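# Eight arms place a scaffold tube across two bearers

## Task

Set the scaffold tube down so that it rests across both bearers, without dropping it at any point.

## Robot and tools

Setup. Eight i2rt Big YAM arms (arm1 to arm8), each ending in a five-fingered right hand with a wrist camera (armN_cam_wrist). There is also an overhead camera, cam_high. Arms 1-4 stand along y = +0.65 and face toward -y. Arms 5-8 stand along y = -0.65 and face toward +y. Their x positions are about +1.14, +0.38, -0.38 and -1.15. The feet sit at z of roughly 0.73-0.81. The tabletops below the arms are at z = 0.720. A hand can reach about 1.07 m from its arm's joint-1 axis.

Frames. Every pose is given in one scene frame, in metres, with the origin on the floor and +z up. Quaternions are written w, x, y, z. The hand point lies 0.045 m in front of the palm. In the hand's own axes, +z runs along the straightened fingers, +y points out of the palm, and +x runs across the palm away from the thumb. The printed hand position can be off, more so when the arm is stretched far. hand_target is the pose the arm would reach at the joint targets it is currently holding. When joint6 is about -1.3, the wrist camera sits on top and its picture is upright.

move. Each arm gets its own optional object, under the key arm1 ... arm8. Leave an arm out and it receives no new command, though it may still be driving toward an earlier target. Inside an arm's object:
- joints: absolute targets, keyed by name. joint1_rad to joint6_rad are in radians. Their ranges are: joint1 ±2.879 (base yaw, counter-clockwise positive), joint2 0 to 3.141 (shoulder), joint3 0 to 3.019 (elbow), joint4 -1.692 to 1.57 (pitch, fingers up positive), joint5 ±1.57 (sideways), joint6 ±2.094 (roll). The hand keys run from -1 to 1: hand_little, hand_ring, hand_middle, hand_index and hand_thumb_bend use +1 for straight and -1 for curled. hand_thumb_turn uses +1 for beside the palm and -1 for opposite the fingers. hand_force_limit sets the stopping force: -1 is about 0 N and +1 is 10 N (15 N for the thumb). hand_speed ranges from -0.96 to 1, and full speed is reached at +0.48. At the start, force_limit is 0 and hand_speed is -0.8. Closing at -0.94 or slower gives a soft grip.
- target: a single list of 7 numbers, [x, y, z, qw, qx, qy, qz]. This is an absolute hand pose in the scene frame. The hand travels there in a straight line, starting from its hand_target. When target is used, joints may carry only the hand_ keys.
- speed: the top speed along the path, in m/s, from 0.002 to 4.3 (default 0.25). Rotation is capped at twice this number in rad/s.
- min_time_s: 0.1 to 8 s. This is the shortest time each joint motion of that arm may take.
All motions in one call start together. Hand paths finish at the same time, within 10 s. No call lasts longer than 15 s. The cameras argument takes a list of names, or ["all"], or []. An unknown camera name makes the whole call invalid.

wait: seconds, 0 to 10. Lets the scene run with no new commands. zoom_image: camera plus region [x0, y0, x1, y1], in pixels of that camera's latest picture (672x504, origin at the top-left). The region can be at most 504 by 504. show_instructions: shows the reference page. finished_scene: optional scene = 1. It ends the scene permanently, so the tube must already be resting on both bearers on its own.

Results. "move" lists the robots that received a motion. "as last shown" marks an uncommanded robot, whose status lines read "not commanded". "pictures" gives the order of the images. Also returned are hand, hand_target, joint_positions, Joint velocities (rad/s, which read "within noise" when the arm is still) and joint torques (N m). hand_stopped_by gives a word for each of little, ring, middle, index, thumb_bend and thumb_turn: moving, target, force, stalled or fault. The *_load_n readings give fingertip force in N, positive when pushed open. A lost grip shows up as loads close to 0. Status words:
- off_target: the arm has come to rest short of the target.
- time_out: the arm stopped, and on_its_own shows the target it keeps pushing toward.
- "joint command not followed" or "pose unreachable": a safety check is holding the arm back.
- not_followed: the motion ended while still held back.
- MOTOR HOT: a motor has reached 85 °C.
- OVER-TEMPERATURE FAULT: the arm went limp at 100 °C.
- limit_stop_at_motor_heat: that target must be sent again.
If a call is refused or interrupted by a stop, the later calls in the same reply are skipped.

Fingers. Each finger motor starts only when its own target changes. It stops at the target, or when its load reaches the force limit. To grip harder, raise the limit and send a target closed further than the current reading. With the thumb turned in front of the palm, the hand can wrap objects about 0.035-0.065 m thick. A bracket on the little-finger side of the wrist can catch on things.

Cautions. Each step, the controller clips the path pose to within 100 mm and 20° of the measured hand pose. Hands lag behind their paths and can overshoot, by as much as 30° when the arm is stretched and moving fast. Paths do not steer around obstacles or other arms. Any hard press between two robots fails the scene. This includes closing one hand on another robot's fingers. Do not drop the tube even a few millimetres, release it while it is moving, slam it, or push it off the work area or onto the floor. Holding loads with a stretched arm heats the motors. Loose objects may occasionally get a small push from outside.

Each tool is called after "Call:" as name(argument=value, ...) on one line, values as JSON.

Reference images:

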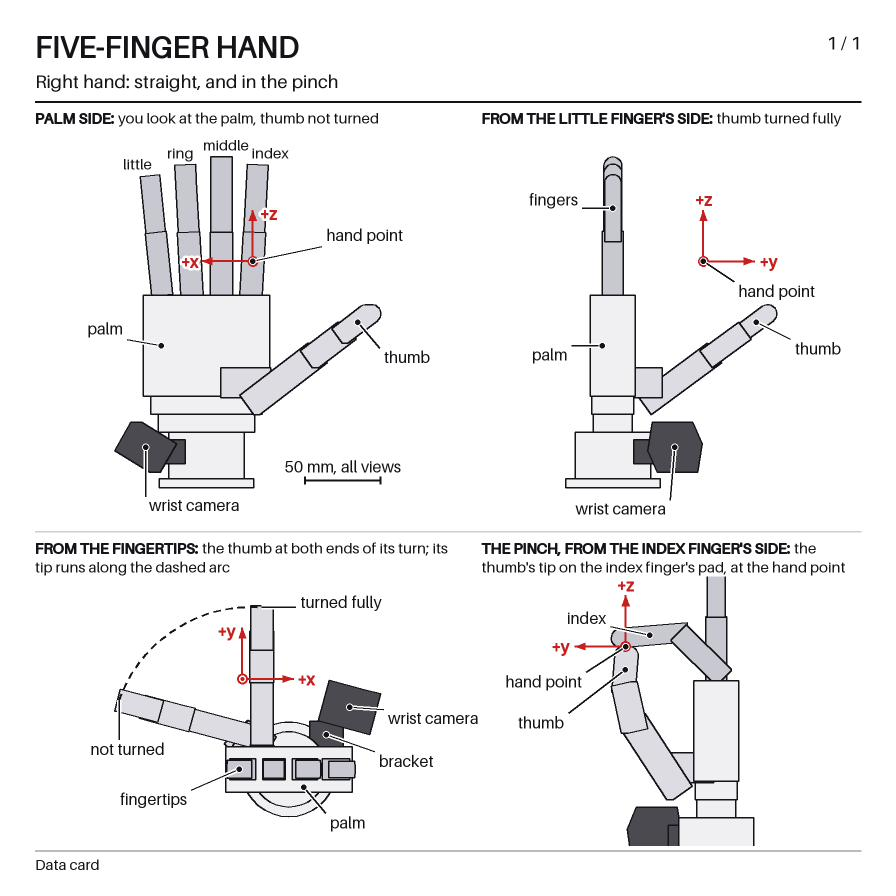

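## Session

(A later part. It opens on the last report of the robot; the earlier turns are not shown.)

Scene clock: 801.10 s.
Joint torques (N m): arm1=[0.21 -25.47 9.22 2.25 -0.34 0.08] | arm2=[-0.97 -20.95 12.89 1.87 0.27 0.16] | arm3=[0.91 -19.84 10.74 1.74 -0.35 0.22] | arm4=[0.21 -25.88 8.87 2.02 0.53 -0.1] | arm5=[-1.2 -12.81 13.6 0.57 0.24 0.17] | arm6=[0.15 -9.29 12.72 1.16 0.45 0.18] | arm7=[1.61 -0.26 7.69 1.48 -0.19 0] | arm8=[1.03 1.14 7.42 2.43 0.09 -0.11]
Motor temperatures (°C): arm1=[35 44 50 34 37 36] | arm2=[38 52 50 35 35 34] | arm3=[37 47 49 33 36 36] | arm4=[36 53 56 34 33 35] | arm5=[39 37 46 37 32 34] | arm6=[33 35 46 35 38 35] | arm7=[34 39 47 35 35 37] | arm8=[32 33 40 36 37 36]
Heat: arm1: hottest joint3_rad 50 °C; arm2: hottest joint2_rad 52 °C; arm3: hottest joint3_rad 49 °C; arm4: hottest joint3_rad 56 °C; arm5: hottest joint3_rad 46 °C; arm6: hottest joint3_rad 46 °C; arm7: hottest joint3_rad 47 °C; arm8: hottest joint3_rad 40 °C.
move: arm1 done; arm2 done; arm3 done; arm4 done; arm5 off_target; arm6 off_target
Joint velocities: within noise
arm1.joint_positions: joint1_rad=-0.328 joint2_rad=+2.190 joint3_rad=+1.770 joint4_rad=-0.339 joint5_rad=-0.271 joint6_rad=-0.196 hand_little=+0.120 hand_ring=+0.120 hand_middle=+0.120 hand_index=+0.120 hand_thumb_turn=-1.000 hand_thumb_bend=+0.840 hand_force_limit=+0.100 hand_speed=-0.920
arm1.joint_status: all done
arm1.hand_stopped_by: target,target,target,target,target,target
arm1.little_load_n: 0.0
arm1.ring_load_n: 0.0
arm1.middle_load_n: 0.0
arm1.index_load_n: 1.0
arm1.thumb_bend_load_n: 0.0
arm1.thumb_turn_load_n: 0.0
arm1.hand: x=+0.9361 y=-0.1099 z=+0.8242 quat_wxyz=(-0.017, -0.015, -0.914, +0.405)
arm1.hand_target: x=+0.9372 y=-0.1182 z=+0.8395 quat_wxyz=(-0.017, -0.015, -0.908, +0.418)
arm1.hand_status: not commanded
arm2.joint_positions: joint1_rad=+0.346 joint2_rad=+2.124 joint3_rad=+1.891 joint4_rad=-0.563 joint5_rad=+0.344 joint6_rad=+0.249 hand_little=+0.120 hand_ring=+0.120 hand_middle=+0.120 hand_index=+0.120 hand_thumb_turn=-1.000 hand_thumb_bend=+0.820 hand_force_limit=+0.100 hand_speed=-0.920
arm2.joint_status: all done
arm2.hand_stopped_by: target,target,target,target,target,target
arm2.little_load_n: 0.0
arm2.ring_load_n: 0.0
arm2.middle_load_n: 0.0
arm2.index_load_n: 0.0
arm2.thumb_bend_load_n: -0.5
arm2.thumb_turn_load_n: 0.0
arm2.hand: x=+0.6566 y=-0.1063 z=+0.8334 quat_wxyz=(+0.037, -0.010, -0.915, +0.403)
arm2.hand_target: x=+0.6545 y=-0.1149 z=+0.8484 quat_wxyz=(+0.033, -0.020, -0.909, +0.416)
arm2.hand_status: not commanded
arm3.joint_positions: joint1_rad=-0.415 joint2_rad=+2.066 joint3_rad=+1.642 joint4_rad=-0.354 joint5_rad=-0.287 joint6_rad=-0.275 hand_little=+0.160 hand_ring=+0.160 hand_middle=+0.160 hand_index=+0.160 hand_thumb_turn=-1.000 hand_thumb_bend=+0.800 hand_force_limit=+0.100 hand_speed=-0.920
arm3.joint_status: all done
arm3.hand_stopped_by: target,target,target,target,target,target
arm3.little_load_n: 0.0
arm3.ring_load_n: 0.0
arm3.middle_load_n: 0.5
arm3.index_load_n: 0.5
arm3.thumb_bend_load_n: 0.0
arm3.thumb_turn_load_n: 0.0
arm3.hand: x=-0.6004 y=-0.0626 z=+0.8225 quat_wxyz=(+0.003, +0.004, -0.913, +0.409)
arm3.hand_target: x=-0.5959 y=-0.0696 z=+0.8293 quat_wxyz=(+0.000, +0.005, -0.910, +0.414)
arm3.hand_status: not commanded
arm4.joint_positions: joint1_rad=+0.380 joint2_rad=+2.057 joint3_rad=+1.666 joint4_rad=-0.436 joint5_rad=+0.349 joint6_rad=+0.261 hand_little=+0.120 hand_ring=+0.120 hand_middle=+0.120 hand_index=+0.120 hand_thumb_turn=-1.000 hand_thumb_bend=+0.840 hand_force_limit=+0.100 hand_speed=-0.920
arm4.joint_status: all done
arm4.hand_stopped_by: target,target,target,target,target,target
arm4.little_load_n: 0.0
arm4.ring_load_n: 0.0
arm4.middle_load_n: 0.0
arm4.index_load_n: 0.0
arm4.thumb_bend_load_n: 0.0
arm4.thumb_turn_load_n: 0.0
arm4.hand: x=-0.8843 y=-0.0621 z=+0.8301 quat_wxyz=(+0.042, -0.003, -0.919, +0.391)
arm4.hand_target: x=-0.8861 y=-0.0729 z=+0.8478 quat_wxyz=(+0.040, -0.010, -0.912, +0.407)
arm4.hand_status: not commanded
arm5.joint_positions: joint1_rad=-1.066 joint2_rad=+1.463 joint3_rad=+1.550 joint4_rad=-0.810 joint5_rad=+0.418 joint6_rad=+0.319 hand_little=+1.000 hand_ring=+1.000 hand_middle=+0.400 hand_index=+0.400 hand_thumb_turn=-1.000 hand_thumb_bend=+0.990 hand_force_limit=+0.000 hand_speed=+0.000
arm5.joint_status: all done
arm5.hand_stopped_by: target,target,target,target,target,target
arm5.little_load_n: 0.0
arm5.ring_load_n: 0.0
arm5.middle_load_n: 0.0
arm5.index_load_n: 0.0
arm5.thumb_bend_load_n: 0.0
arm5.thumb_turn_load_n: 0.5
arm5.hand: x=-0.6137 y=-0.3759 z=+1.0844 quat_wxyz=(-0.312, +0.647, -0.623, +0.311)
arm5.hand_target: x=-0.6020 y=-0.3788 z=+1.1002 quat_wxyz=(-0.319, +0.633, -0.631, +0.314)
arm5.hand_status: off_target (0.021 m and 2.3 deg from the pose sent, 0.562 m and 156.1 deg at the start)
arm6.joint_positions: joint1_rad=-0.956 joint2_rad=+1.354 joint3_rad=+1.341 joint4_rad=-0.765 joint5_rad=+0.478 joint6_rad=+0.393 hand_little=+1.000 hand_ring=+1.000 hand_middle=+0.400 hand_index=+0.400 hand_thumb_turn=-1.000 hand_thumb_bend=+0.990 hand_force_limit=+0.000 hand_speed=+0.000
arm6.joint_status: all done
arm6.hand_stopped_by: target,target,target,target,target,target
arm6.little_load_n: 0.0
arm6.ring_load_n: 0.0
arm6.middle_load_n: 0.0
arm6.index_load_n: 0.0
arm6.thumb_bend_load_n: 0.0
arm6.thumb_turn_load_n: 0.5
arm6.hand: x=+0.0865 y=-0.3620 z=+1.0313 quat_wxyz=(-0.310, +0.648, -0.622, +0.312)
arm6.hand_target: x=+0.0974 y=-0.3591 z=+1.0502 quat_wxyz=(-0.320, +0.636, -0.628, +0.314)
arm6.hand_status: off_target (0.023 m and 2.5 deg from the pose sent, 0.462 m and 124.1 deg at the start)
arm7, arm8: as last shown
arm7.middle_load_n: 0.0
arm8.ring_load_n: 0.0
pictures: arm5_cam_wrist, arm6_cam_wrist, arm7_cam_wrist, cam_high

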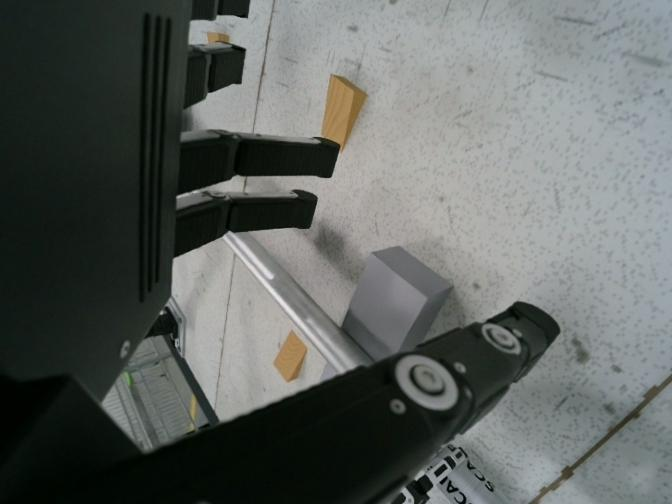

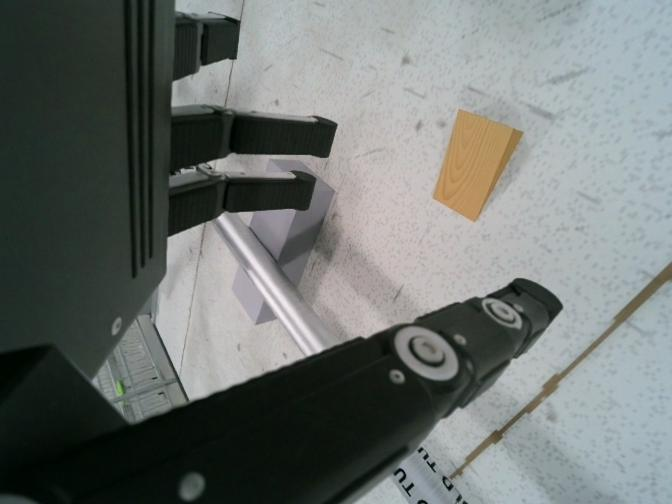

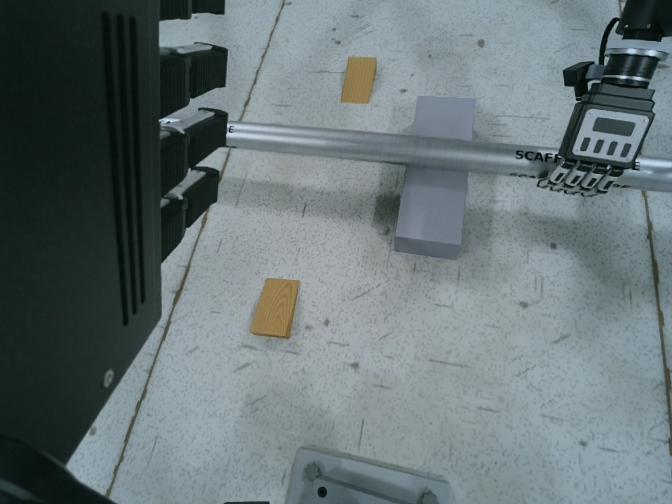

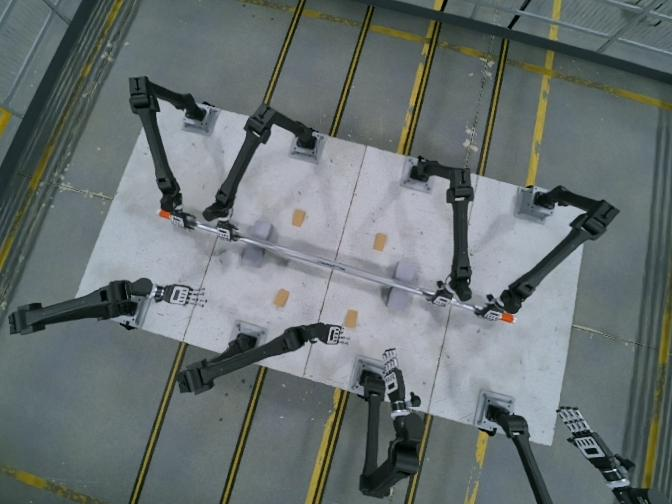

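Call:
move(arm6={"target": [0.209, -0.388, 0.845, 0.3182, -0.6317, 0.6317, -0.3182], "speed": 0.25}, arm5={"target": [-0.239, -0.379, 0.86, 0.3768, -0.6599, 0.5983, -0.2565], "speed": 0.25}, cameras=["arm5_cam_wrist", "arm6_cam_wrist", "arm7_cam_wrist", "cam_high"])

Scene clock: 817.27 s.
Joint torques (N m): arm1=[0.32 -24.88 9.22 2.3 -0.32 0.1] | arm2=[-0.97 -20.95 12.86 1.87 0.27 0.16] | arm3=[0.91 -19.43 10.73 1.59 -0.36 0.23] | arm4=[-0.44 -26.05 8.94 1.81 0.49 -0.15] | arm5=[-0.56 -25.58 13.91 0.69 -0.2 -0.09] | arm6=[1.03 -13.86 7.56 2.81 0.16 0.01] | arm7=[1.08 -0.21 7.66 1.55 -0.14 0.03] | arm8=[0.85 1.03 7.39 2.43 0.04 -0.12]
Motor temperatures (°C): arm1=[35 44 50 34 37 36] | arm2=[38 52 50 35 35 34] | arm3=[37 46 49 33 35 36] | arm4=[36 53 56 34 33 35] | arm5=[39 38 48 36 32 34] | arm6=[33 36 49 35 38 35] | arm7=[34 39 47 35 35 37] | arm8=[32 33 40 36 37 36]
Heat: arm1: hottest joint3_rad 50 °C; arm2: hottest joint2_rad 52 °C; arm3: hottest joint3_rad 49 °C; arm4: hottest joint3_rad 56 °C; arm5: hottest joint3_rad 48 °C; arm6: hottest joint3_rad 49 °C; arm7: hottest joint3_rad 47 °C; arm8: hottest joint3_rad 40 °C.
move: arm5 done; arm6 off_target
Joint velocities: within noise
arm1, arm2, arm3, arm4, arm7, arm8: as last shown
arm1.index_load_n: 0.5
arm1.thumb_bend_load_n: 0.5
arm2.thumb_bend_load_n: 0.0
arm3.middle_load_n: 0.0
arm3.index_load_n: 1.0
arm5.joint_positions: joint1_rad=-1.343 joint2_rad=+2.564 joint3_rad=+2.640 joint4_rad=-0.700 joint5_rad=+0.039 joint6_rad=+0.172 hand_little=+1.000 hand_ring=+1.000 hand_middle=+0.400 hand_index=+0.400 hand_thumb_turn=-1.000 hand_thumb_bend=+0.990 hand_force_limit=+0.000 hand_speed=+0.000
arm5.joint_status: not commanded
arm5.hand_stopped_by: target,target,target,target,target,target
arm5.little_load_n: -0.5
arm5.ring_load_n: 0.0
arm5.middle_load_n: 0.0
arm5.index_load_n: 0.0
arm5.thumb_bend_load_n: 0.0
arm5.thumb_turn_load_n: 0.0
arm5.hand: x=-0.2457 y=-0.3723 z=+0.8569 quat_wxyz=(-0.376, +0.654, -0.606, +0.253)
arm5.hand_target: x=-0.2387 y=-0.3803 z=+0.8602 quat_wxyz=(-0.377, +0.654, -0.602, +0.259)
arm5.hand_status: done (0.010 m and 1.1 deg from the pose sent, 0.437 m and 10.2 deg at the start)
arm6.joint_positions: joint1_rad=-1.122 joint2_rad=+1.675 joint3_rad=+1.196 joint4_rad=-0.227 joint5_rad=+0.373 joint6_rad=+0.316 hand_little=+1.000 hand_ring=+1.000 hand_middle=+0.400 hand_index=+0.400 hand_thumb_turn=-1.000 hand_thumb_bend=+0.990 hand_force_limit=+0.000 hand_speed=+0.000
arm6.joint_status: not commanded
arm6.hand_stopped_by: target,target,target,target,target,target
arm6.little_load_n: 0.0
arm6.ring_load_n: 0.0
arm6.middle_load_n: 0.0
arm6.index_load_n: 0.0
arm6.thumb_bend_load_n: 0.0
arm6.thumb_turn_load_n: 0.0
arm6.hand: x=+0.2065 y=-0.3838 z=+0.8545 quat_wxyz=(-0.323, +0.625, -0.637, +0.315)
arm6.hand_target: x=+0.2089 y=-0.3871 z=+0.8452 quat_wxyz=(-0.320, +0.629, -0.634, +0.316)
arm6.hand_status: off_target (0.011 m and 1.2 deg from the pose sent, 0.224 m and 2.5 deg at the start)

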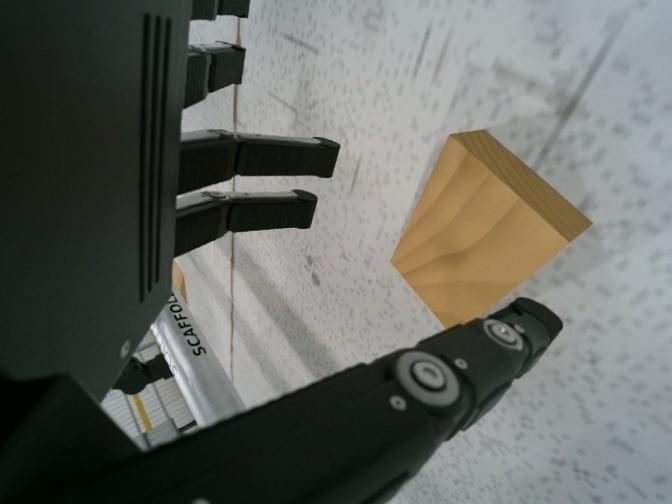

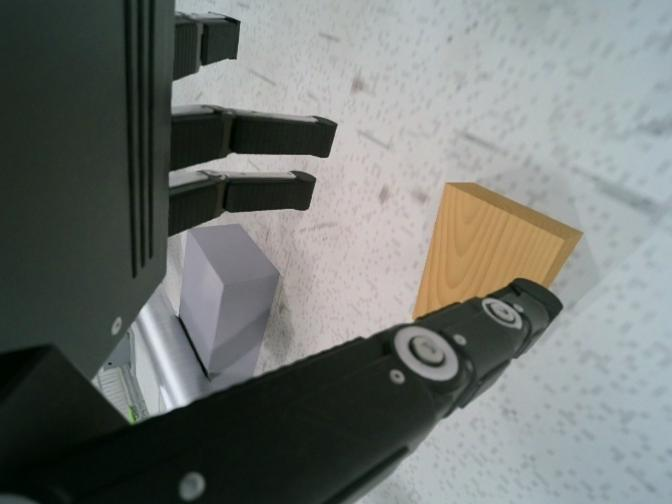

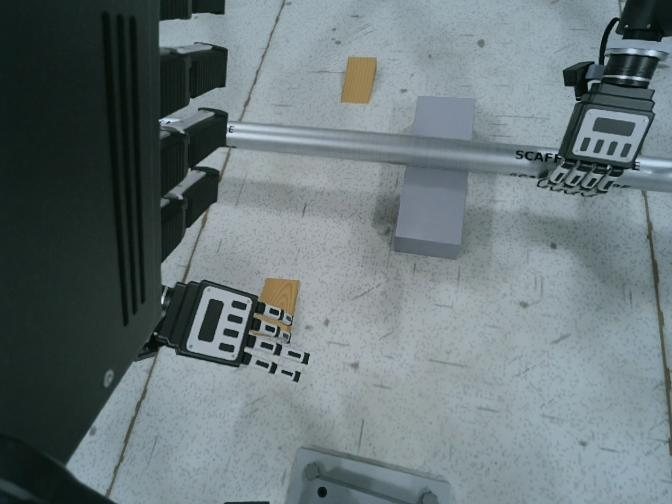

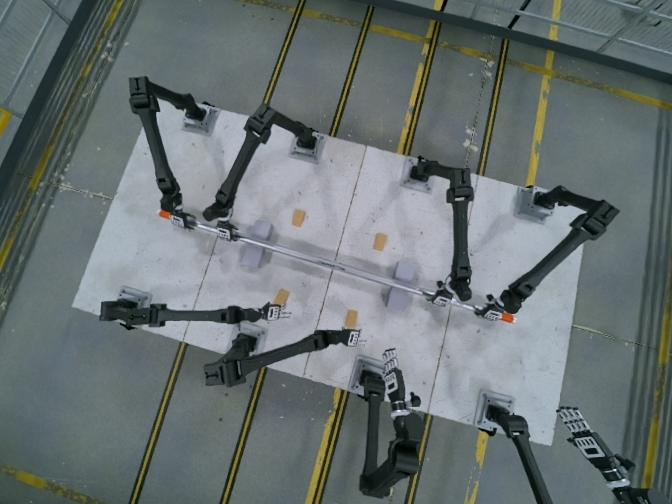

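Call:
zoom_image(camera="arm7_cam_wrist", region=[150, 250, 330, 400])

Call:
zoom_image(camera="arm6_cam_wrist", region=[380, 150, 620, 370])

Scaled by 2.800.

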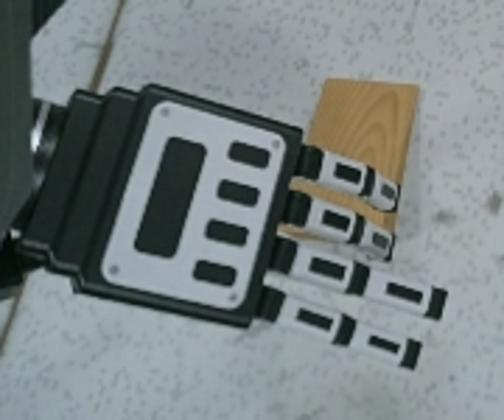

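Scaled by 2.100.

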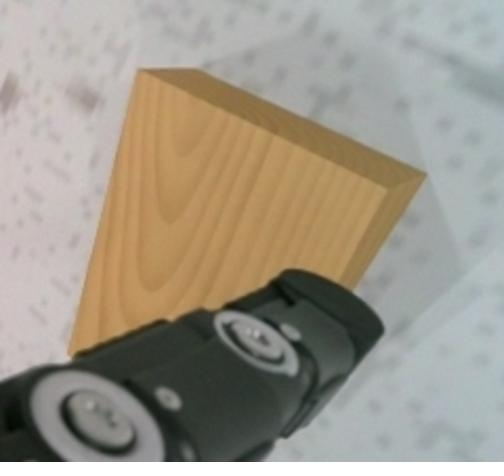

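Call:
move(arm6={"target": [0.203, -0.372, 0.775, 0.3182, -0.6317, 0.6317, -0.3182], "speed": 0.15}, cameras=["arm6_cam_wrist", "arm7_cam_wrist"])

Call:
zoom_image(camera="arm7_cam_wrist", region=[180, 250, 340, 390])

Scene clock: 838.37 s.
Joint torques (N m): arm1=[0.32 -25.58 9.33 2.37 -0.32 0.1] | arm2=[-0.97 -20.95 12.88 1.87 0.28 0.16] | arm3=[0.26 -19.6 10.67 1.72 -0.35 0.23] | arm4=[-0.26 -25.7 8.88 1.84 0.55 -0.17] | arm5=[-0.32 -25.58 14.05 0.77 -0.18 -0.06] | arm6=[0.91 -14.62 7.09 2.74 0.38 0.03] | arm7=[0.91 -0.15 7.72 1.54 -0.16 0] | arm8=[0.56 0.85 7.42 2.41 0.05 -0.11]
Motor temperatures (°C): arm1=[35 44 50 34 37 36] | arm2=[38 52 50 35 35 34] | arm3=[37 45 49 33 35 36] | arm4=[36 53 56 34 33 35] | arm5=[39 42 49 36 32 34] | arm6=[33 36 47 35 38 35] | arm7=[34 39 47 35 35 36] | arm8=[32 33 40 36 37 35]
Heat: arm1: hottest joint3_rad 50 °C; arm2: hottest joint2_rad 52 °C; arm3: hottest joint3_rad 49 °C; arm4: hottest joint3_rad 56 °C; arm5: hottest joint3_rad 49 °C; arm6: hottest joint3_rad 47 °C; arm7: hottest joint3_rad 47 °C; arm8: hottest joint3_rad 40 °C.
move: arm6 done
Joint velocities: within noise
arm1, arm2, arm3, arm4, arm5, arm7, arm8: as last shown
arm1.thumb_bend_load_n: 0.0
arm2.middle_load_n: -0.5
arm3.index_load_n: 0.5
arm4.middle_load_n: -0.5
arm5.joint_positions: joint1_rad=-1.343 joint2_rad=+2.564 joint3_rad=+2.640 joint4_rad=-0.702 joint5_rad=+0.039 joint6_rad=+0.172 hand_little=+1.000 hand_ring=+1.000 hand_middle=+0.400 hand_index=+0.400 hand_thumb_turn=-1.000 hand_thumb_bend=+0.990 hand_force_limit=+0.000 hand_speed=+0.000
arm5.hand: x=-0.2459 y=-0.3724 z=+0.8568 quat_wxyz=(-0.375, +0.654, -0.606, +0.253)
arm5.hand_target: x=-0.2389 y=-0.3803 z=+0.8601 quat_wxyz=(-0.377, +0.654, -0.603, +0.259)
arm6.joint_positions: joint1_rad=-1.102 joint2_rad=+1.784 joint3_rad=+1.125 joint4_rad=-0.061 joint5_rad=+0.392 joint6_rad=+0.316 hand_little=+1.000 hand_ring=+1.000 hand_middle=+0.400 hand_index=+0.400 hand_thumb_turn=-1.000 hand_thumb_bend=+0.990 hand_force_limit=+0.000 hand_speed=+0.000
arm6.joint_status: not commanded
arm6.hand_stopped_by: target,target,target,target,target,target
arm6.little_load_n: 0.0
arm6.ring_load_n: 0.0
arm6.middle_load_n: 0.0
arm6.index_load_n: 0.0
arm6.thumb_bend_load_n: 0.0
arm6.thumb_turn_load_n: 0.0
arm6.hand: x=+0.2030 y=-0.3756 z=+0.7811 quat_wxyz=(-0.316, +0.631, -0.634, +0.317)
arm6.hand_target: x=+0.2028 y=-0.3723 z=+0.7749 quat_wxyz=(-0.318, +0.632, -0.632, +0.318)
arm6.hand_status: done (0.007 m and 0.4 deg from the pose sent, 0.080 m and 1.2 deg at the start)

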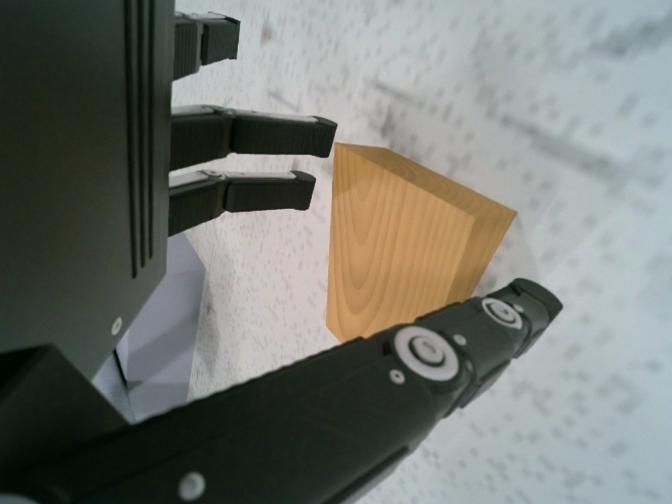

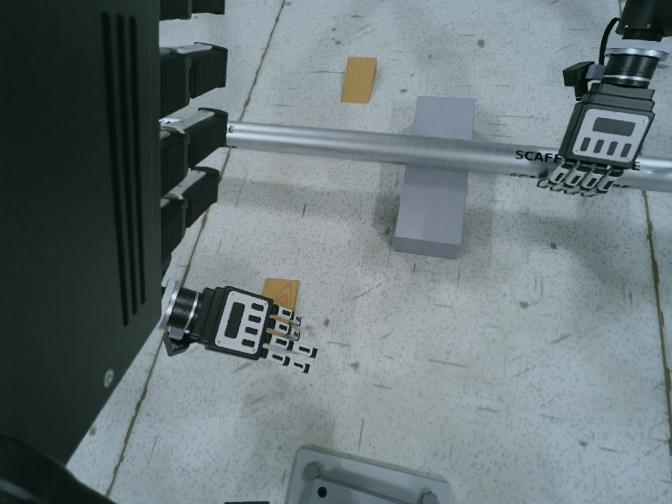

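Scaled by 3.150.

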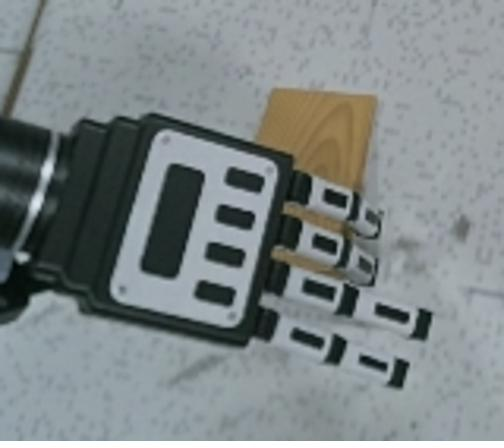

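Call:
move(arm6={"target": [0.201, -0.363, 0.749, 0.3182, -0.6317, 0.6317, -0.3182], "speed": 0.08}, cameras=["arm6_cam_wrist", "arm7_cam_wrist"])

Call:
zoom_image(camera="arm7_cam_wrist", region=[220, 260, 340, 370])

Call:
zoom_image(camera="arm6_cam_wrist", region=[280, 100, 600, 380])

Scene clock: 846.07 s.
Joint torques (N m): arm1=[0.21 -25.29 9.24 2.28 -0.34 0.1] | arm2=[-0.97 -20.95 12.89 1.87 0.27 0.16] | arm3=[0.97 -19.78 10.71 1.83 -0.35 0.24] | arm4=[-0.15 -25.29 8.9 1.78 0.52 -0.15] | arm5=[-0.79 -25.52 13.98 0.64 -0.19 -0.09] | arm6=[0.79 -15.09 6.38 2.58 0.34 0.19] | arm7=[1.38 0.09 7.72 1.33 -0.17 0.04] | arm8=[1.08 1.03 7.45 2.37 0.02 -0.13]
Motor temperatures (°C): arm1=[35 44 50 34 37 36] | arm2=[38 52 50 35 35 34] | arm3=[37 45 49 33 35 36] | arm4=[36 53 56 34 33 35] | arm5=[39 43 49 36 32 34] | arm6=[33 37 46 35 38 35] | arm7=[34 39 47 35 35 36] | arm8=[32 33 40 36 37 35]
Heat: arm1: hottest joint3_rad 50 °C; arm2: hottest joint2_rad 52 °C; arm3: hottest joint3_rad 49 °C; arm4: hottest joint3_rad 56 °C; arm5: hottest joint3_rad 49 °C; arm6: hottest joint3_rad 46 °C; arm7: hottest joint3_rad 47 °C; arm8: hottest joint3_rad 40 °C.
move: arm6 off_target
Joint velocities: within noise
arm1, arm2, arm3, arm4, arm5, arm7, arm8: as last shown
arm2.ring_load_n: 0.5
arm2.middle_load_n: 0.0
arm3.ring_load_n: 0.5
arm4.middle_load_n: 0.0
arm5.little_load_n: 0.0
arm5.thumb_turn_load_n: -0.5
arm6.joint_positions: joint1_rad=-1.088 joint2_rad=+1.824 joint3_rad=+1.120 joint4_rad=-0.003 joint5_rad=+0.407 joint6_rad=+0.318 hand_little=+1.000 hand_ring=+1.000 hand_middle=+0.400 hand_index=+0.400 hand_thumb_turn=-1.000 hand_thumb_bend=+0.990 hand_force_limit=+0.000 hand_speed=+0.000
arm6.joint_status: not commanded
arm6.hand_stopped_by: target,target,target,target,target,target
arm6.little_load_n: 0.0
arm6.ring_load_n: 0.0
arm6.middle_load_n: 0.0
arm6.index_load_n: 0.0
arm6.thumb_bend_load_n: 0.0
arm6.thumb_turn_load_n: 0.0
arm6.hand: x=+0.2055 y=-0.3669 z=+0.7641 quat_wxyz=(-0.321, +0.629, -0.630, +0.322)
arm6.hand_target: x=+0.2011 y=-0.3632 z=+0.7497 quat_wxyz=(-0.319, +0.631, -0.632, +0.318)
arm6.hand_status: off_target (0.016 m and 0.7 deg from the pose sent, 0.035 m and 0.4 deg at the start)

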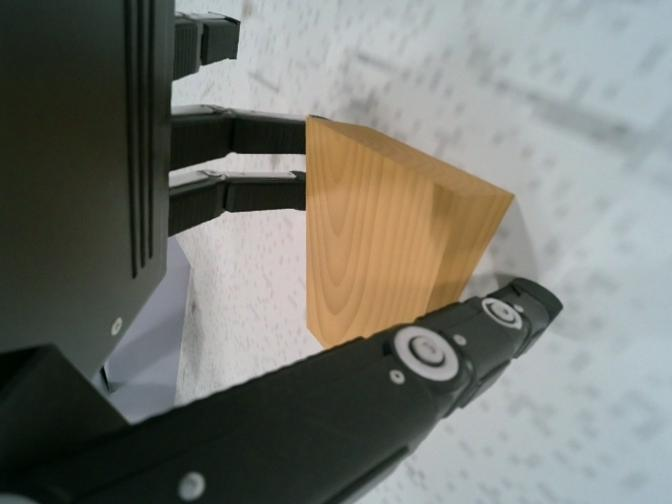

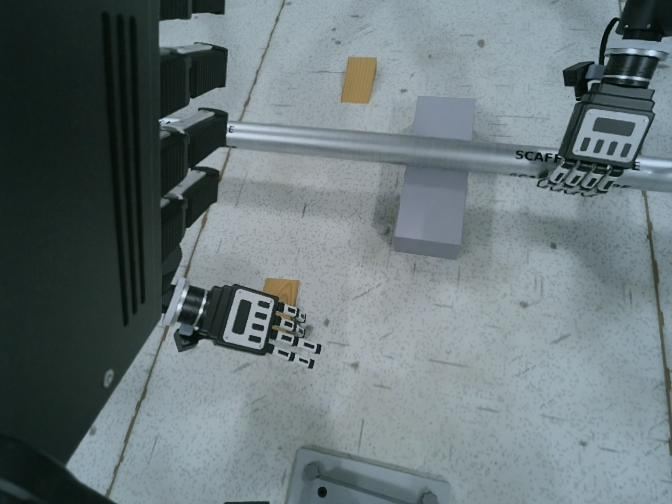

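Scaled by 4.200.

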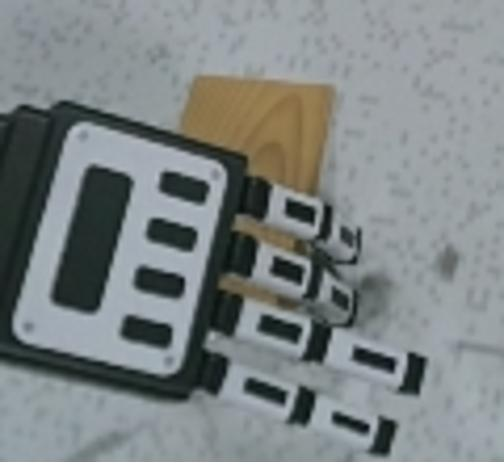

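Scaled by 1.575.

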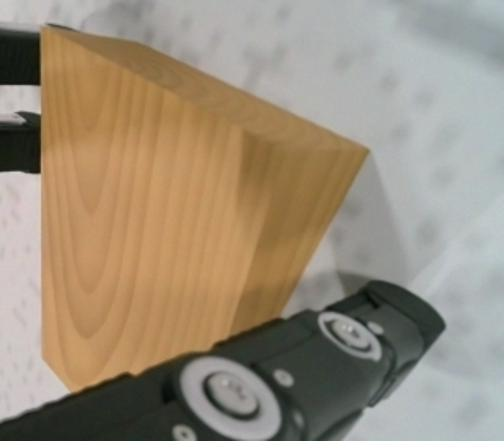

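Call:
move(arm6={"target": [0.201, -0.363, 0.733, 0.3182, -0.6317, 0.6317, -0.3182], "speed": 0.05}, cameras=["arm6_cam_wrist", "arm7_cam_wrist"])

Scene clock: 859.57 s.
Joint torques (N m): arm1=[0.09 -25.52 9.33 2.25 -0.34 0.09] | arm2=[-0.97 -20.95 12.88 1.87 0.28 0.17] | arm3=[0.62 -19.43 10.77 1.74 -0.35 0.24] | arm4=[-0.21 -25.35 8.95 1.73 0.52 -0.14] | arm5=[-0.79 -25.35 13.93 0.75 -0.15 -0.1] | arm6=[0.21 -13.39 5.65 2.58 0.25 0.15] | arm7=[1.44 -0.09 7.79 1.58 -0.17 0.03] | arm8=[0.79 1.32 7.51 2.36 0.06 -0.11]
Motor temperatures (°C): arm1=[35 44 50 34 37 36] | arm2=[38 52 50 35 35 34] | arm3=[37 45 49 33 35 36] | arm4=[36 53 56 34 33 35] | arm5=[39 45 50 36 32 34] | arm6=[33 37 45 35 38 35] | arm7=[34 39 47 35 35 36] | arm8=[32 33 40 36 37 35]
Heat: arm1: hottest joint3_rad 50 °C; arm2: hottest joint2_rad 52 °C; arm3: hottest joint3_rad 49 °C; arm4: hottest joint3_rad 56 °C; arm5: hottest joint3_rad 50 °C; arm6: hottest joint3_rad 45 °C; arm7: hottest joint3_rad 47 °C; arm8: hottest joint3_rad 40 °C.
move: arm6 off_target
Joint velocities: within noise
arm1, arm2, arm3, arm4, arm5, arm7, arm8: as last shown
arm1.index_load_n: 1.0
arm2.ring_load_n: 0.0
arm3.ring_load_n: 0.0
arm3.middle_load_n: 0.5
arm5.thumb_turn_load_n: 0.0
arm6.joint_positions: joint1_rad=-1.087 joint2_rad=+1.835 joint3_rad=+1.116 joint4_rad=+0.040 joint5_rad=+0.409 joint6_rad=+0.318 hand_little=+1.000 hand_ring=+1.000 hand_middle=+0.400 hand_index=+0.400 hand_thumb_turn=-1.000 hand_thumb_bend=+0.990 hand_force_limit=+0.000 hand_speed=+0.000
arm6.joint_status: not commanded
arm6.hand_stopped_by: target,target,target,target,target,target
arm6.little_load_n: 0.0
arm6.ring_load_n: 0.0
arm6.middle_load_n: -1.0
arm6.index_load_n: 0.0
arm6.thumb_bend_load_n: 0.0
arm6.thumb_turn_load_n: 0.0
arm6.hand: x=+0.2106 y=-0.3641 z=+0.7627 quat_wxyz=(-0.333, +0.623, -0.629, +0.326)
arm6.hand_target: x=+0.2000 y=-0.3635 z=+0.7339 quat_wxyz=(-0.318, +0.632, -0.631, +0.318)
arm6.hand_status: off_target (0.031 m and 2.2 deg from the pose sent, 0.032 m and 0.7 deg at the start)

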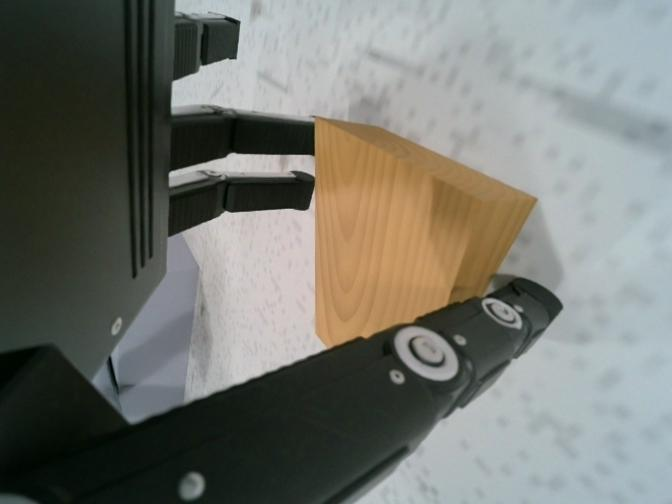

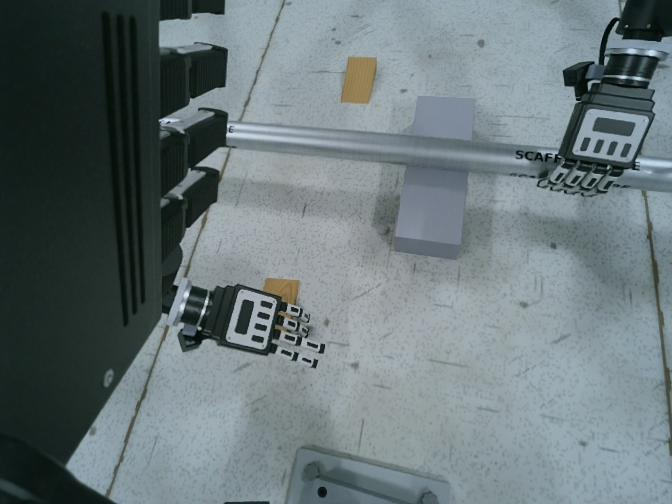

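Call:
zoom_image(camera="arm7_cam_wrist", region=[200, 250, 360, 380])

Call:
zoom_image(camera="arm6_cam_wrist", region=[150, 0, 600, 400])

Scaled by 3.150.

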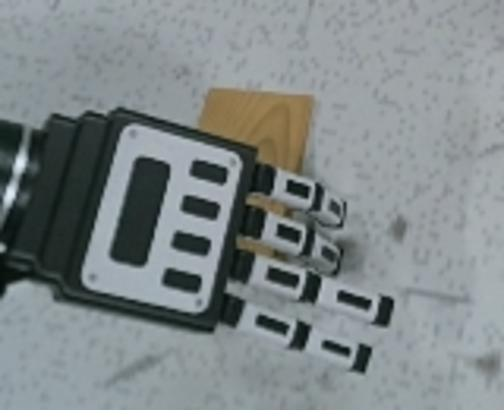

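Scaled by 1.120.

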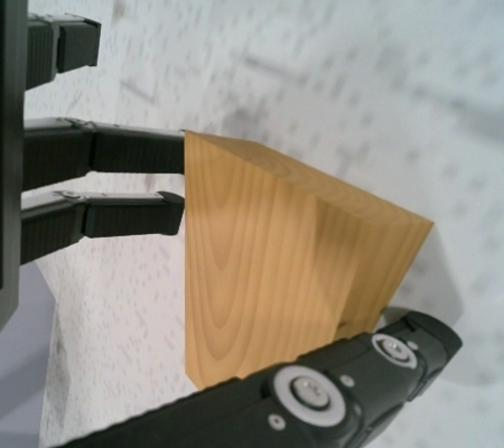

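Call:
move(arm6={"target": [0.196, -0.363, 0.718, 0.3182, -0.6317, 0.6317, -0.3182], "speed": 0.05}, cameras=["arm6_cam_wrist", "arm7_cam_wrist"])

Scene clock: 876.73 s.
Joint torques (N m): arm1=[0.5 -25.35 9.28 2.28 -0.34 0.1] | arm2=[-0.97 -20.95 12.88 1.87 0.28 0.16] | arm3=[0.91 -20.37 10.74 1.65 -0.37 0.28] | arm4=[-0.73 -26.52 8.98 1.94 0.54 -0.13] | arm5=[-0.32 -25.41 14.02 0.77 -0.17 -0.06] | arm6=[1.2 -12.04 4.94 2.67 0.15 0.23] | arm7=[1.26 -0.21 7.6 1.54 -0.17 0.03] | arm8=[0.32 1.14 7.47 2.24 0.01 -0.1]
Motor temperatures (°C): arm1=[34 44 50 34 37 36] | arm2=[38 52 50 35 35 34] | arm3=[37 45 49 33 35 36] | arm4=[36 53 56 33 33 35] | arm5=[39 47 51 36 32 34] | arm6=[33 37 44 35 38 34] | arm7=[34 39 47 35 35 36] | arm8=[32 33 40 36 37 35]
Heat: arm1: hottest joint3_rad 50 °C; arm2: hottest joint2_rad 52 °C; arm3: hottest joint3_rad 49 °C; arm4: hottest joint3_rad 56 °C; arm5: hottest joint3_rad 51 °C; arm6: hottest joint3_rad 44 °C; arm7: hottest joint3_rad 47 °C; arm8: hottest joint3_rad 40 °C.
move: arm6 off_target
Joint velocities: within noise
arm1, arm2, arm3, arm4, arm5, arm7, arm8: as last shown
arm1.index_load_n: 0.5
arm2.thumb_bend_load_n: 0.5
arm3.middle_load_n: 0.0
arm3.thumb_bend_load_n: -0.5
arm6.joint_positions: joint1_rad=-1.083 joint2_rad=+1.838 joint3_rad=+1.101 joint4_rad=+0.080 joint5_rad=+0.413 joint6_rad=+0.314 hand_little=+1.000 hand_ring=+1.000 hand_middle=+0.400 hand_index=+0.400 hand_thumb_turn=-1.000 hand_thumb_bend=+0.991 hand_force_limit=+0.000 hand_speed=+0.000
arm6.joint_status: not commanded
arm6.hand_stopped_by: target,target,target,target,target,target
arm6.little_load_n: 0.0
arm6.ring_load_n: 0.0
arm6.middle_load_n: 0.5
arm6.index_load_n: 0.0
arm6.thumb_bend_load_n: 2.0
arm6.thumb_turn_load_n: -1.5
arm6.hand: x=+0.2105 y=-0.3623 z=+0.7612 quat_wxyz=(-0.341, +0.619, -0.625, +0.330)
arm6.hand_target: x=+0.1941 y=-0.3646 z=+0.7197 quat_wxyz=(-0.317, +0.633, -0.630, +0.319)
arm6.hand_status: off_target (0.046 m and 3.4 deg from the pose sent, 0.047 m and 2.2 deg at the start)

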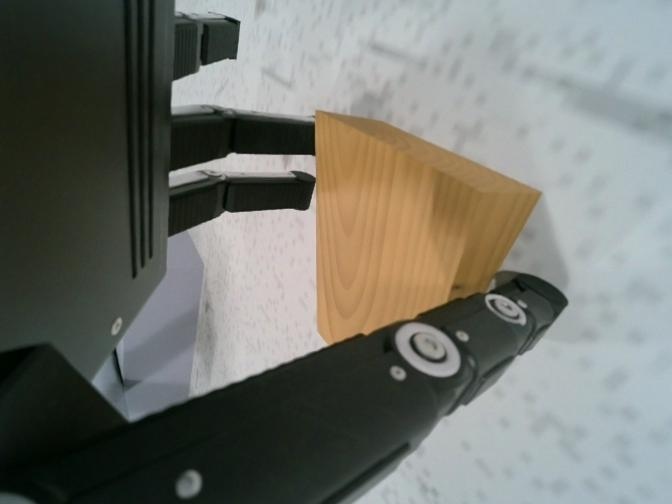

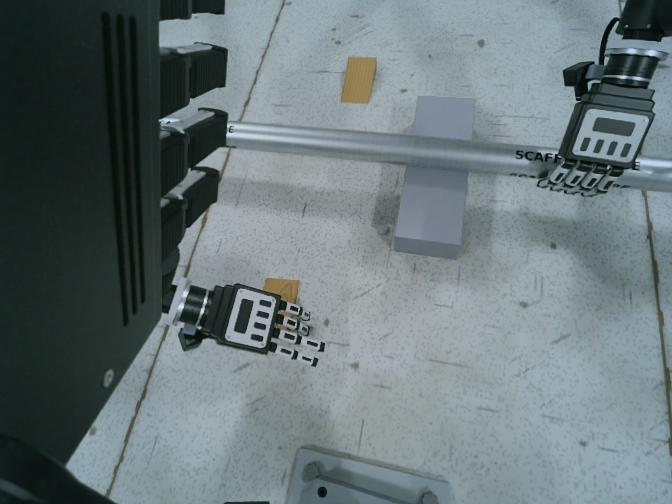

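Call:
move(arm6={"target": [0.200, -0.363, 0.735, 0.3182, -0.6317, 0.6317, -0.3182], "speed": 0.05, "joints": {"hand_speed": -0.94, "hand_force_limit": -0.2, "hand_index": 0.12, "hand_middle": 0.12, "hand_thumb_bend": 0.6}}, cameras=["arm6_cam_wrist", "arm7_cam_wrist"])

Scene clock: 891.60 s.
Joint torques (N m): arm1=[0.67 -25.64 9.4 2.32 -0.32 0.1] | arm2=[-0.91 -20.95 12.88 1.88 0.27 0.16] | arm3=[0.73 -19.55 10.62 1.69 -0.35 0.26] | arm4=[-0.03 -26.64 9.03 1.94 0.56 -0.06] | arm5=[-0.32 -25.23 13.9 0.79 -0.19 -0.1] | arm6=[1.38 -14.74 6.63 0.38 0.15 0.1] | arm7=[1.2 0.09 7.66 1.43 -0.17 0] | arm8=[0.79 1.03 7.42 2.22 0.07 -0.11]
Motor temperatures (°C): arm1=[34 44 50 34 37 36] | arm2=[38 52 50 35 35 34] | arm3=[37 45 49 33 35 36] | arm4=[36 53 56 33 33 35] | arm5=[39 48 51 36 32 34] | arm6=[33 37 44 35 37 34] | arm7=[34 38 47 35 35 36] | arm8=[32 33 40 36 37 35]
Heat: arm1: hottest joint3_rad 50 °C; arm2: hottest joint2_rad 52 °C; arm3: hottest joint3_rad 49 °C; arm4: hottest joint3_rad 56 °C; arm5: hottest joint3_rad 51 °C; arm6: hottest joint3_rad 44 °C; arm7: hottest joint3_rad 47 °C; arm8: hottest joint3_rad 40 °C.
move: arm6 off_target
Joint velocities: within noise
arm1, arm2, arm3, arm4, arm5, arm7, arm8: as last shown
arm1.index_load_n: 1.0
arm2.little_load_n: -0.5
arm2.thumb_bend_load_n: 0.0
arm3.thumb_bend_load_n: 0.0
arm4.thumb_bend_load_n: -0.5
arm6.joint_positions: joint1_rad=-1.083 joint2_rad=+1.838 joint3_rad=+1.101 joint4_rad=+0.080 joint5_rad=+0.413 joint6_rad=+0.325 hand_little=+1.000 hand_ring=+1.000 hand_middle=+0.306 hand_index=+0.121 hand_thumb_turn=-1.000 hand_thumb_bend=+0.821 hand_force_limit=-0.200 hand_speed=-0.940
arm6.joint_status: hand_middle off_target (ended at +0.306, target +0.120); hand_thumb_bend off_target (ended at +0.821, target +0.600); the others done
arm6.hand_stopped_by: target,target,force,force,force,target
arm6.little_load_n: 0.0
arm6.ring_load_n: 0.0
arm6.middle_load_n: 3.5
arm6.index_load_n: 7.0
arm6.thumb_bend_load_n: 6.0
arm6.thumb_turn_load_n: -0.5
arm6.hand: x=+0.2107 y=-0.3616 z=+0.7615 quat_wxyz=(-0.343, +0.616, -0.629, +0.328)
arm6.hand_target: x=+0.1994 y=-0.3633 z=+0.7359 quat_wxyz=(-0.319, +0.630, -0.633, +0.318)
arm6.hand_status: off_target (0.029 m and 3.6 deg from the pose sent, 0.028 m and 3.4 deg at the start)
arm8.little_load_n: 0.5

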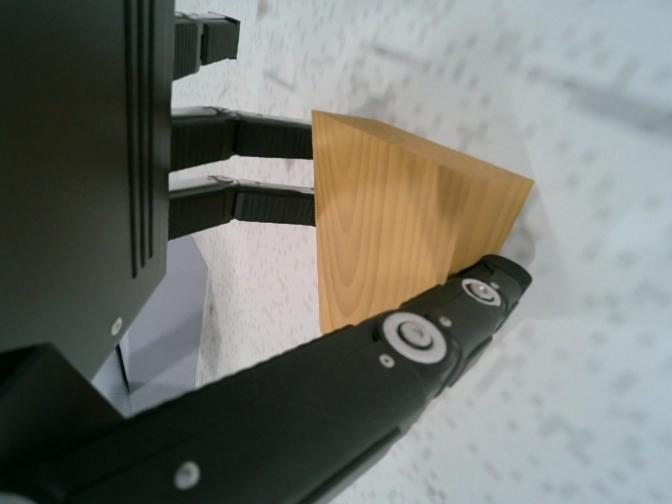

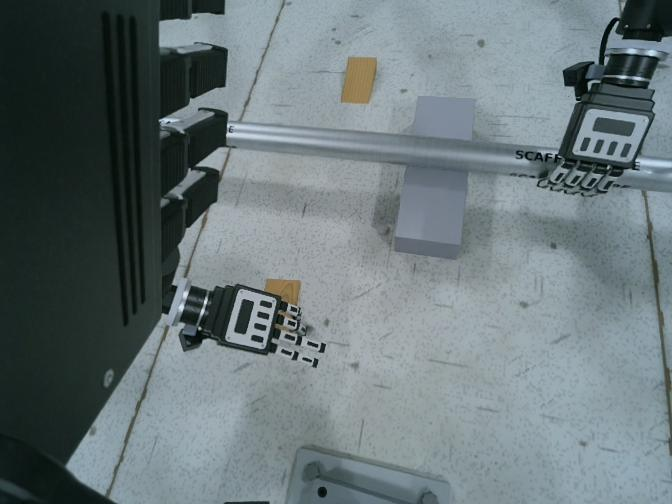

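Call:
move(arm6={"target": [0.204, -0.363, 0.83, 0.3182, -0.6317, 0.6317, -0.3182], "speed": 0.06}, cameras=["arm6_cam_wrist", "arm7_cam_wrist"])

Scene clock: 896.23 s.
Joint torques (N m): arm1=[0.32 -25.41 9.26 2.26 -0.32 0.1] | arm2=[-0.97 -20.95 12.88 1.87 0.28 0.16] | arm3=[0.91 -20.31 10.8 1.59 -0.32 0.24] | arm4=[0.03 -25.23 9.01 1.84 0.51 -0.13] | arm5=[-0.26 -25.64 14.02 0.8 -0.19 -0.11] | arm6=[1.2 -16.67 10.8 1.31 0.23 0.07] | arm7=[1.44 -0.09 7.73 1.55 -0.18 0] | arm8=[0.44 1.55 7.65 2.35 0.06 -0.11]
Motor temperatures (°C): arm1=[34 44 50 34 37 36] | arm2=[37 52 50 35 35 34] | arm3=[37 45 49 33 35 36] | arm4=[36 53 56 33 33 35] | arm5=[39 48 51 36 32 34] | arm6=[33 37 44 35 37 34] | arm7=[34 38 47 35 35 36] | arm8=[32 33 40 36 37 35]
Heat: arm1: hottest joint3_rad 50 °C; arm2: hottest joint2_rad 52 °C; arm3: hottest joint3_rad 49 °C; arm4: hottest joint3_rad 56 °C; arm5: hottest joint3_rad 51 °C; arm6: hottest joint3_rad 44 °C; arm7: hottest joint3_rad 47 °C; arm8: hottest joint3_rad 40 °C.
move: arm6 off_target
Joint velocities: within noise
arm1, arm2, arm3, arm4, arm5: as last shown
arm1.index_load_n: 0.5
arm2.little_load_n: 0.0
arm4.thumb_bend_load_n: 0.0
arm6.joint_positions: joint1_rad=-1.083 joint2_rad=+1.728 joint3_rad=+1.146 joint4_rad=-0.174 joint5_rad=+0.409 joint6_rad=+0.325 hand_little=+1.000 hand_ring=+1.000 hand_middle=+0.306 hand_index=+0.121 hand_thumb_turn=-1.000 hand_thumb_bend=+0.821 hand_force_limit=-0.200 hand_speed=-0.940
arm6.joint_status: not commanded
arm6.hand_stopped_by: target,target,force,force,force,target
arm6.little_load_n: 0.0
arm6.ring_load_n: 0.0
arm6.middle_load_n: 0.0
arm6.index_load_n: 7.0
arm6.thumb_bend_load_n: 6.0
arm6.thumb_turn_load_n: -0.5
arm6.hand: x=+0.1890 y=-0.3728 z=+0.8063 quat_wxyz=(-0.301, +0.639, -0.634, +0.315)
arm6.hand_target: x=+0.2030 y=-0.3634 z=+0.8305 quat_wxyz=(-0.319, +0.631, -0.631, +0.318)
arm6.hand_status: off_target (0.030 m and 2.2 deg from the pose sent, 0.069 m and 3.6 deg at the start)
arm7.joint_positions: joint1_rad=+0.107 joint2_rad=+0.617 joint3_rad=+1.327 joint4_rad=-1.407 joint5_rad=-0.191 joint6_rad=-1.323 hand_little=+1.000 hand_ring=+1.000 hand_middle=+1.000 hand_index=+1.000 hand_thumb_turn=+1.000 hand_thumb_bend=+1.000 hand_force_limit=+0.000 hand_speed=-0.800
arm7.joint_status: not commanded
arm7.hand_stopped_by: target,target,target,target,target,target
arm7.little_load_n: 0.0
arm7.ring_load_n: 0.0
arm7.middle_load_n: 0.0
arm7.index_load_n: 0.0
arm7.thumb_bend_load_n: 0.0
arm7.thumb_turn_load_n: 0.0
arm7.hand: x=+0.3786 y=-0.4257 z=+1.2011 quat_wxyz=(-0.391, +0.670, +0.605, +0.182)
arm7.hand_target: x=+0.3786 y=-0.4251 z=+1.2113 quat_wxyz=(-0.399, +0.665, +0.602, +0.189)
arm7.hand_status: not commanded
arm8.joint_positions: joint1_rad=+0.250 joint2_rad=+0.614 joint3_rad=+1.437 joint4_rad=-1.429 joint5_rad=-0.161 joint6_rad=-1.429 hand_little=+1.000 hand_ring=+1.000 hand_middle=+1.000 hand_index=+1.000 hand_thumb_turn=+1.000 hand_thumb_bend=+1.000 hand_force_limit=+0.000 hand_speed=-0.800
arm8.joint_status: not commanded
arm8.hand_stopped_by: target,target,target,target,target,target
arm8.little_load_n: 0.0
arm8.ring_load_n: 0.5
arm8.middle_load_n: -0.5
arm8.index_load_n: 0.0
arm8.thumb_bend_load_n: 0.0
arm8.thumb_turn_load_n: 0.0
arm8.hand: x=+1.1066 y=-0.4290 z=+1.2434 quat_wxyz=(-0.419, +0.562, +0.685, +0.199)
arm8.hand_target: x=+1.1068 y=-0.4298 z=+1.2514 quat_wxyz=(-0.426, +0.558, +0.682, +0.205)
arm8.hand_status: not commanded

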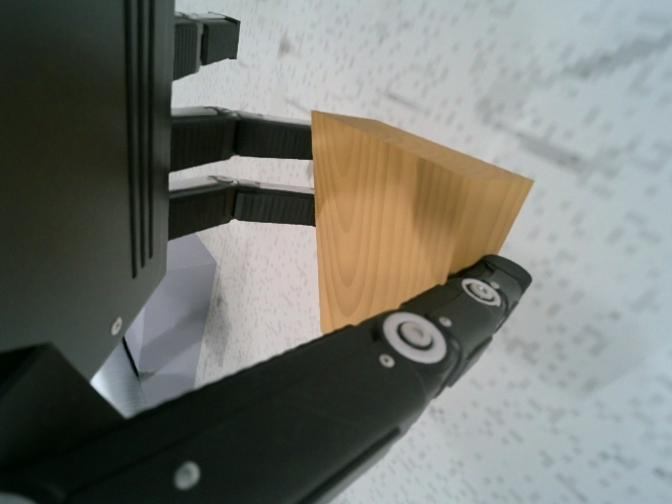

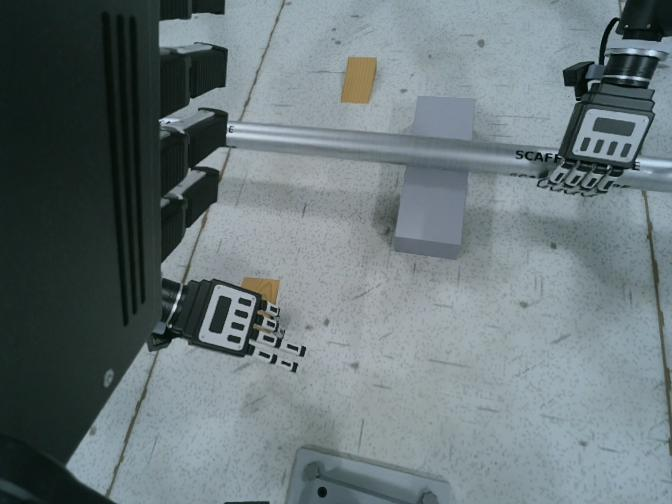

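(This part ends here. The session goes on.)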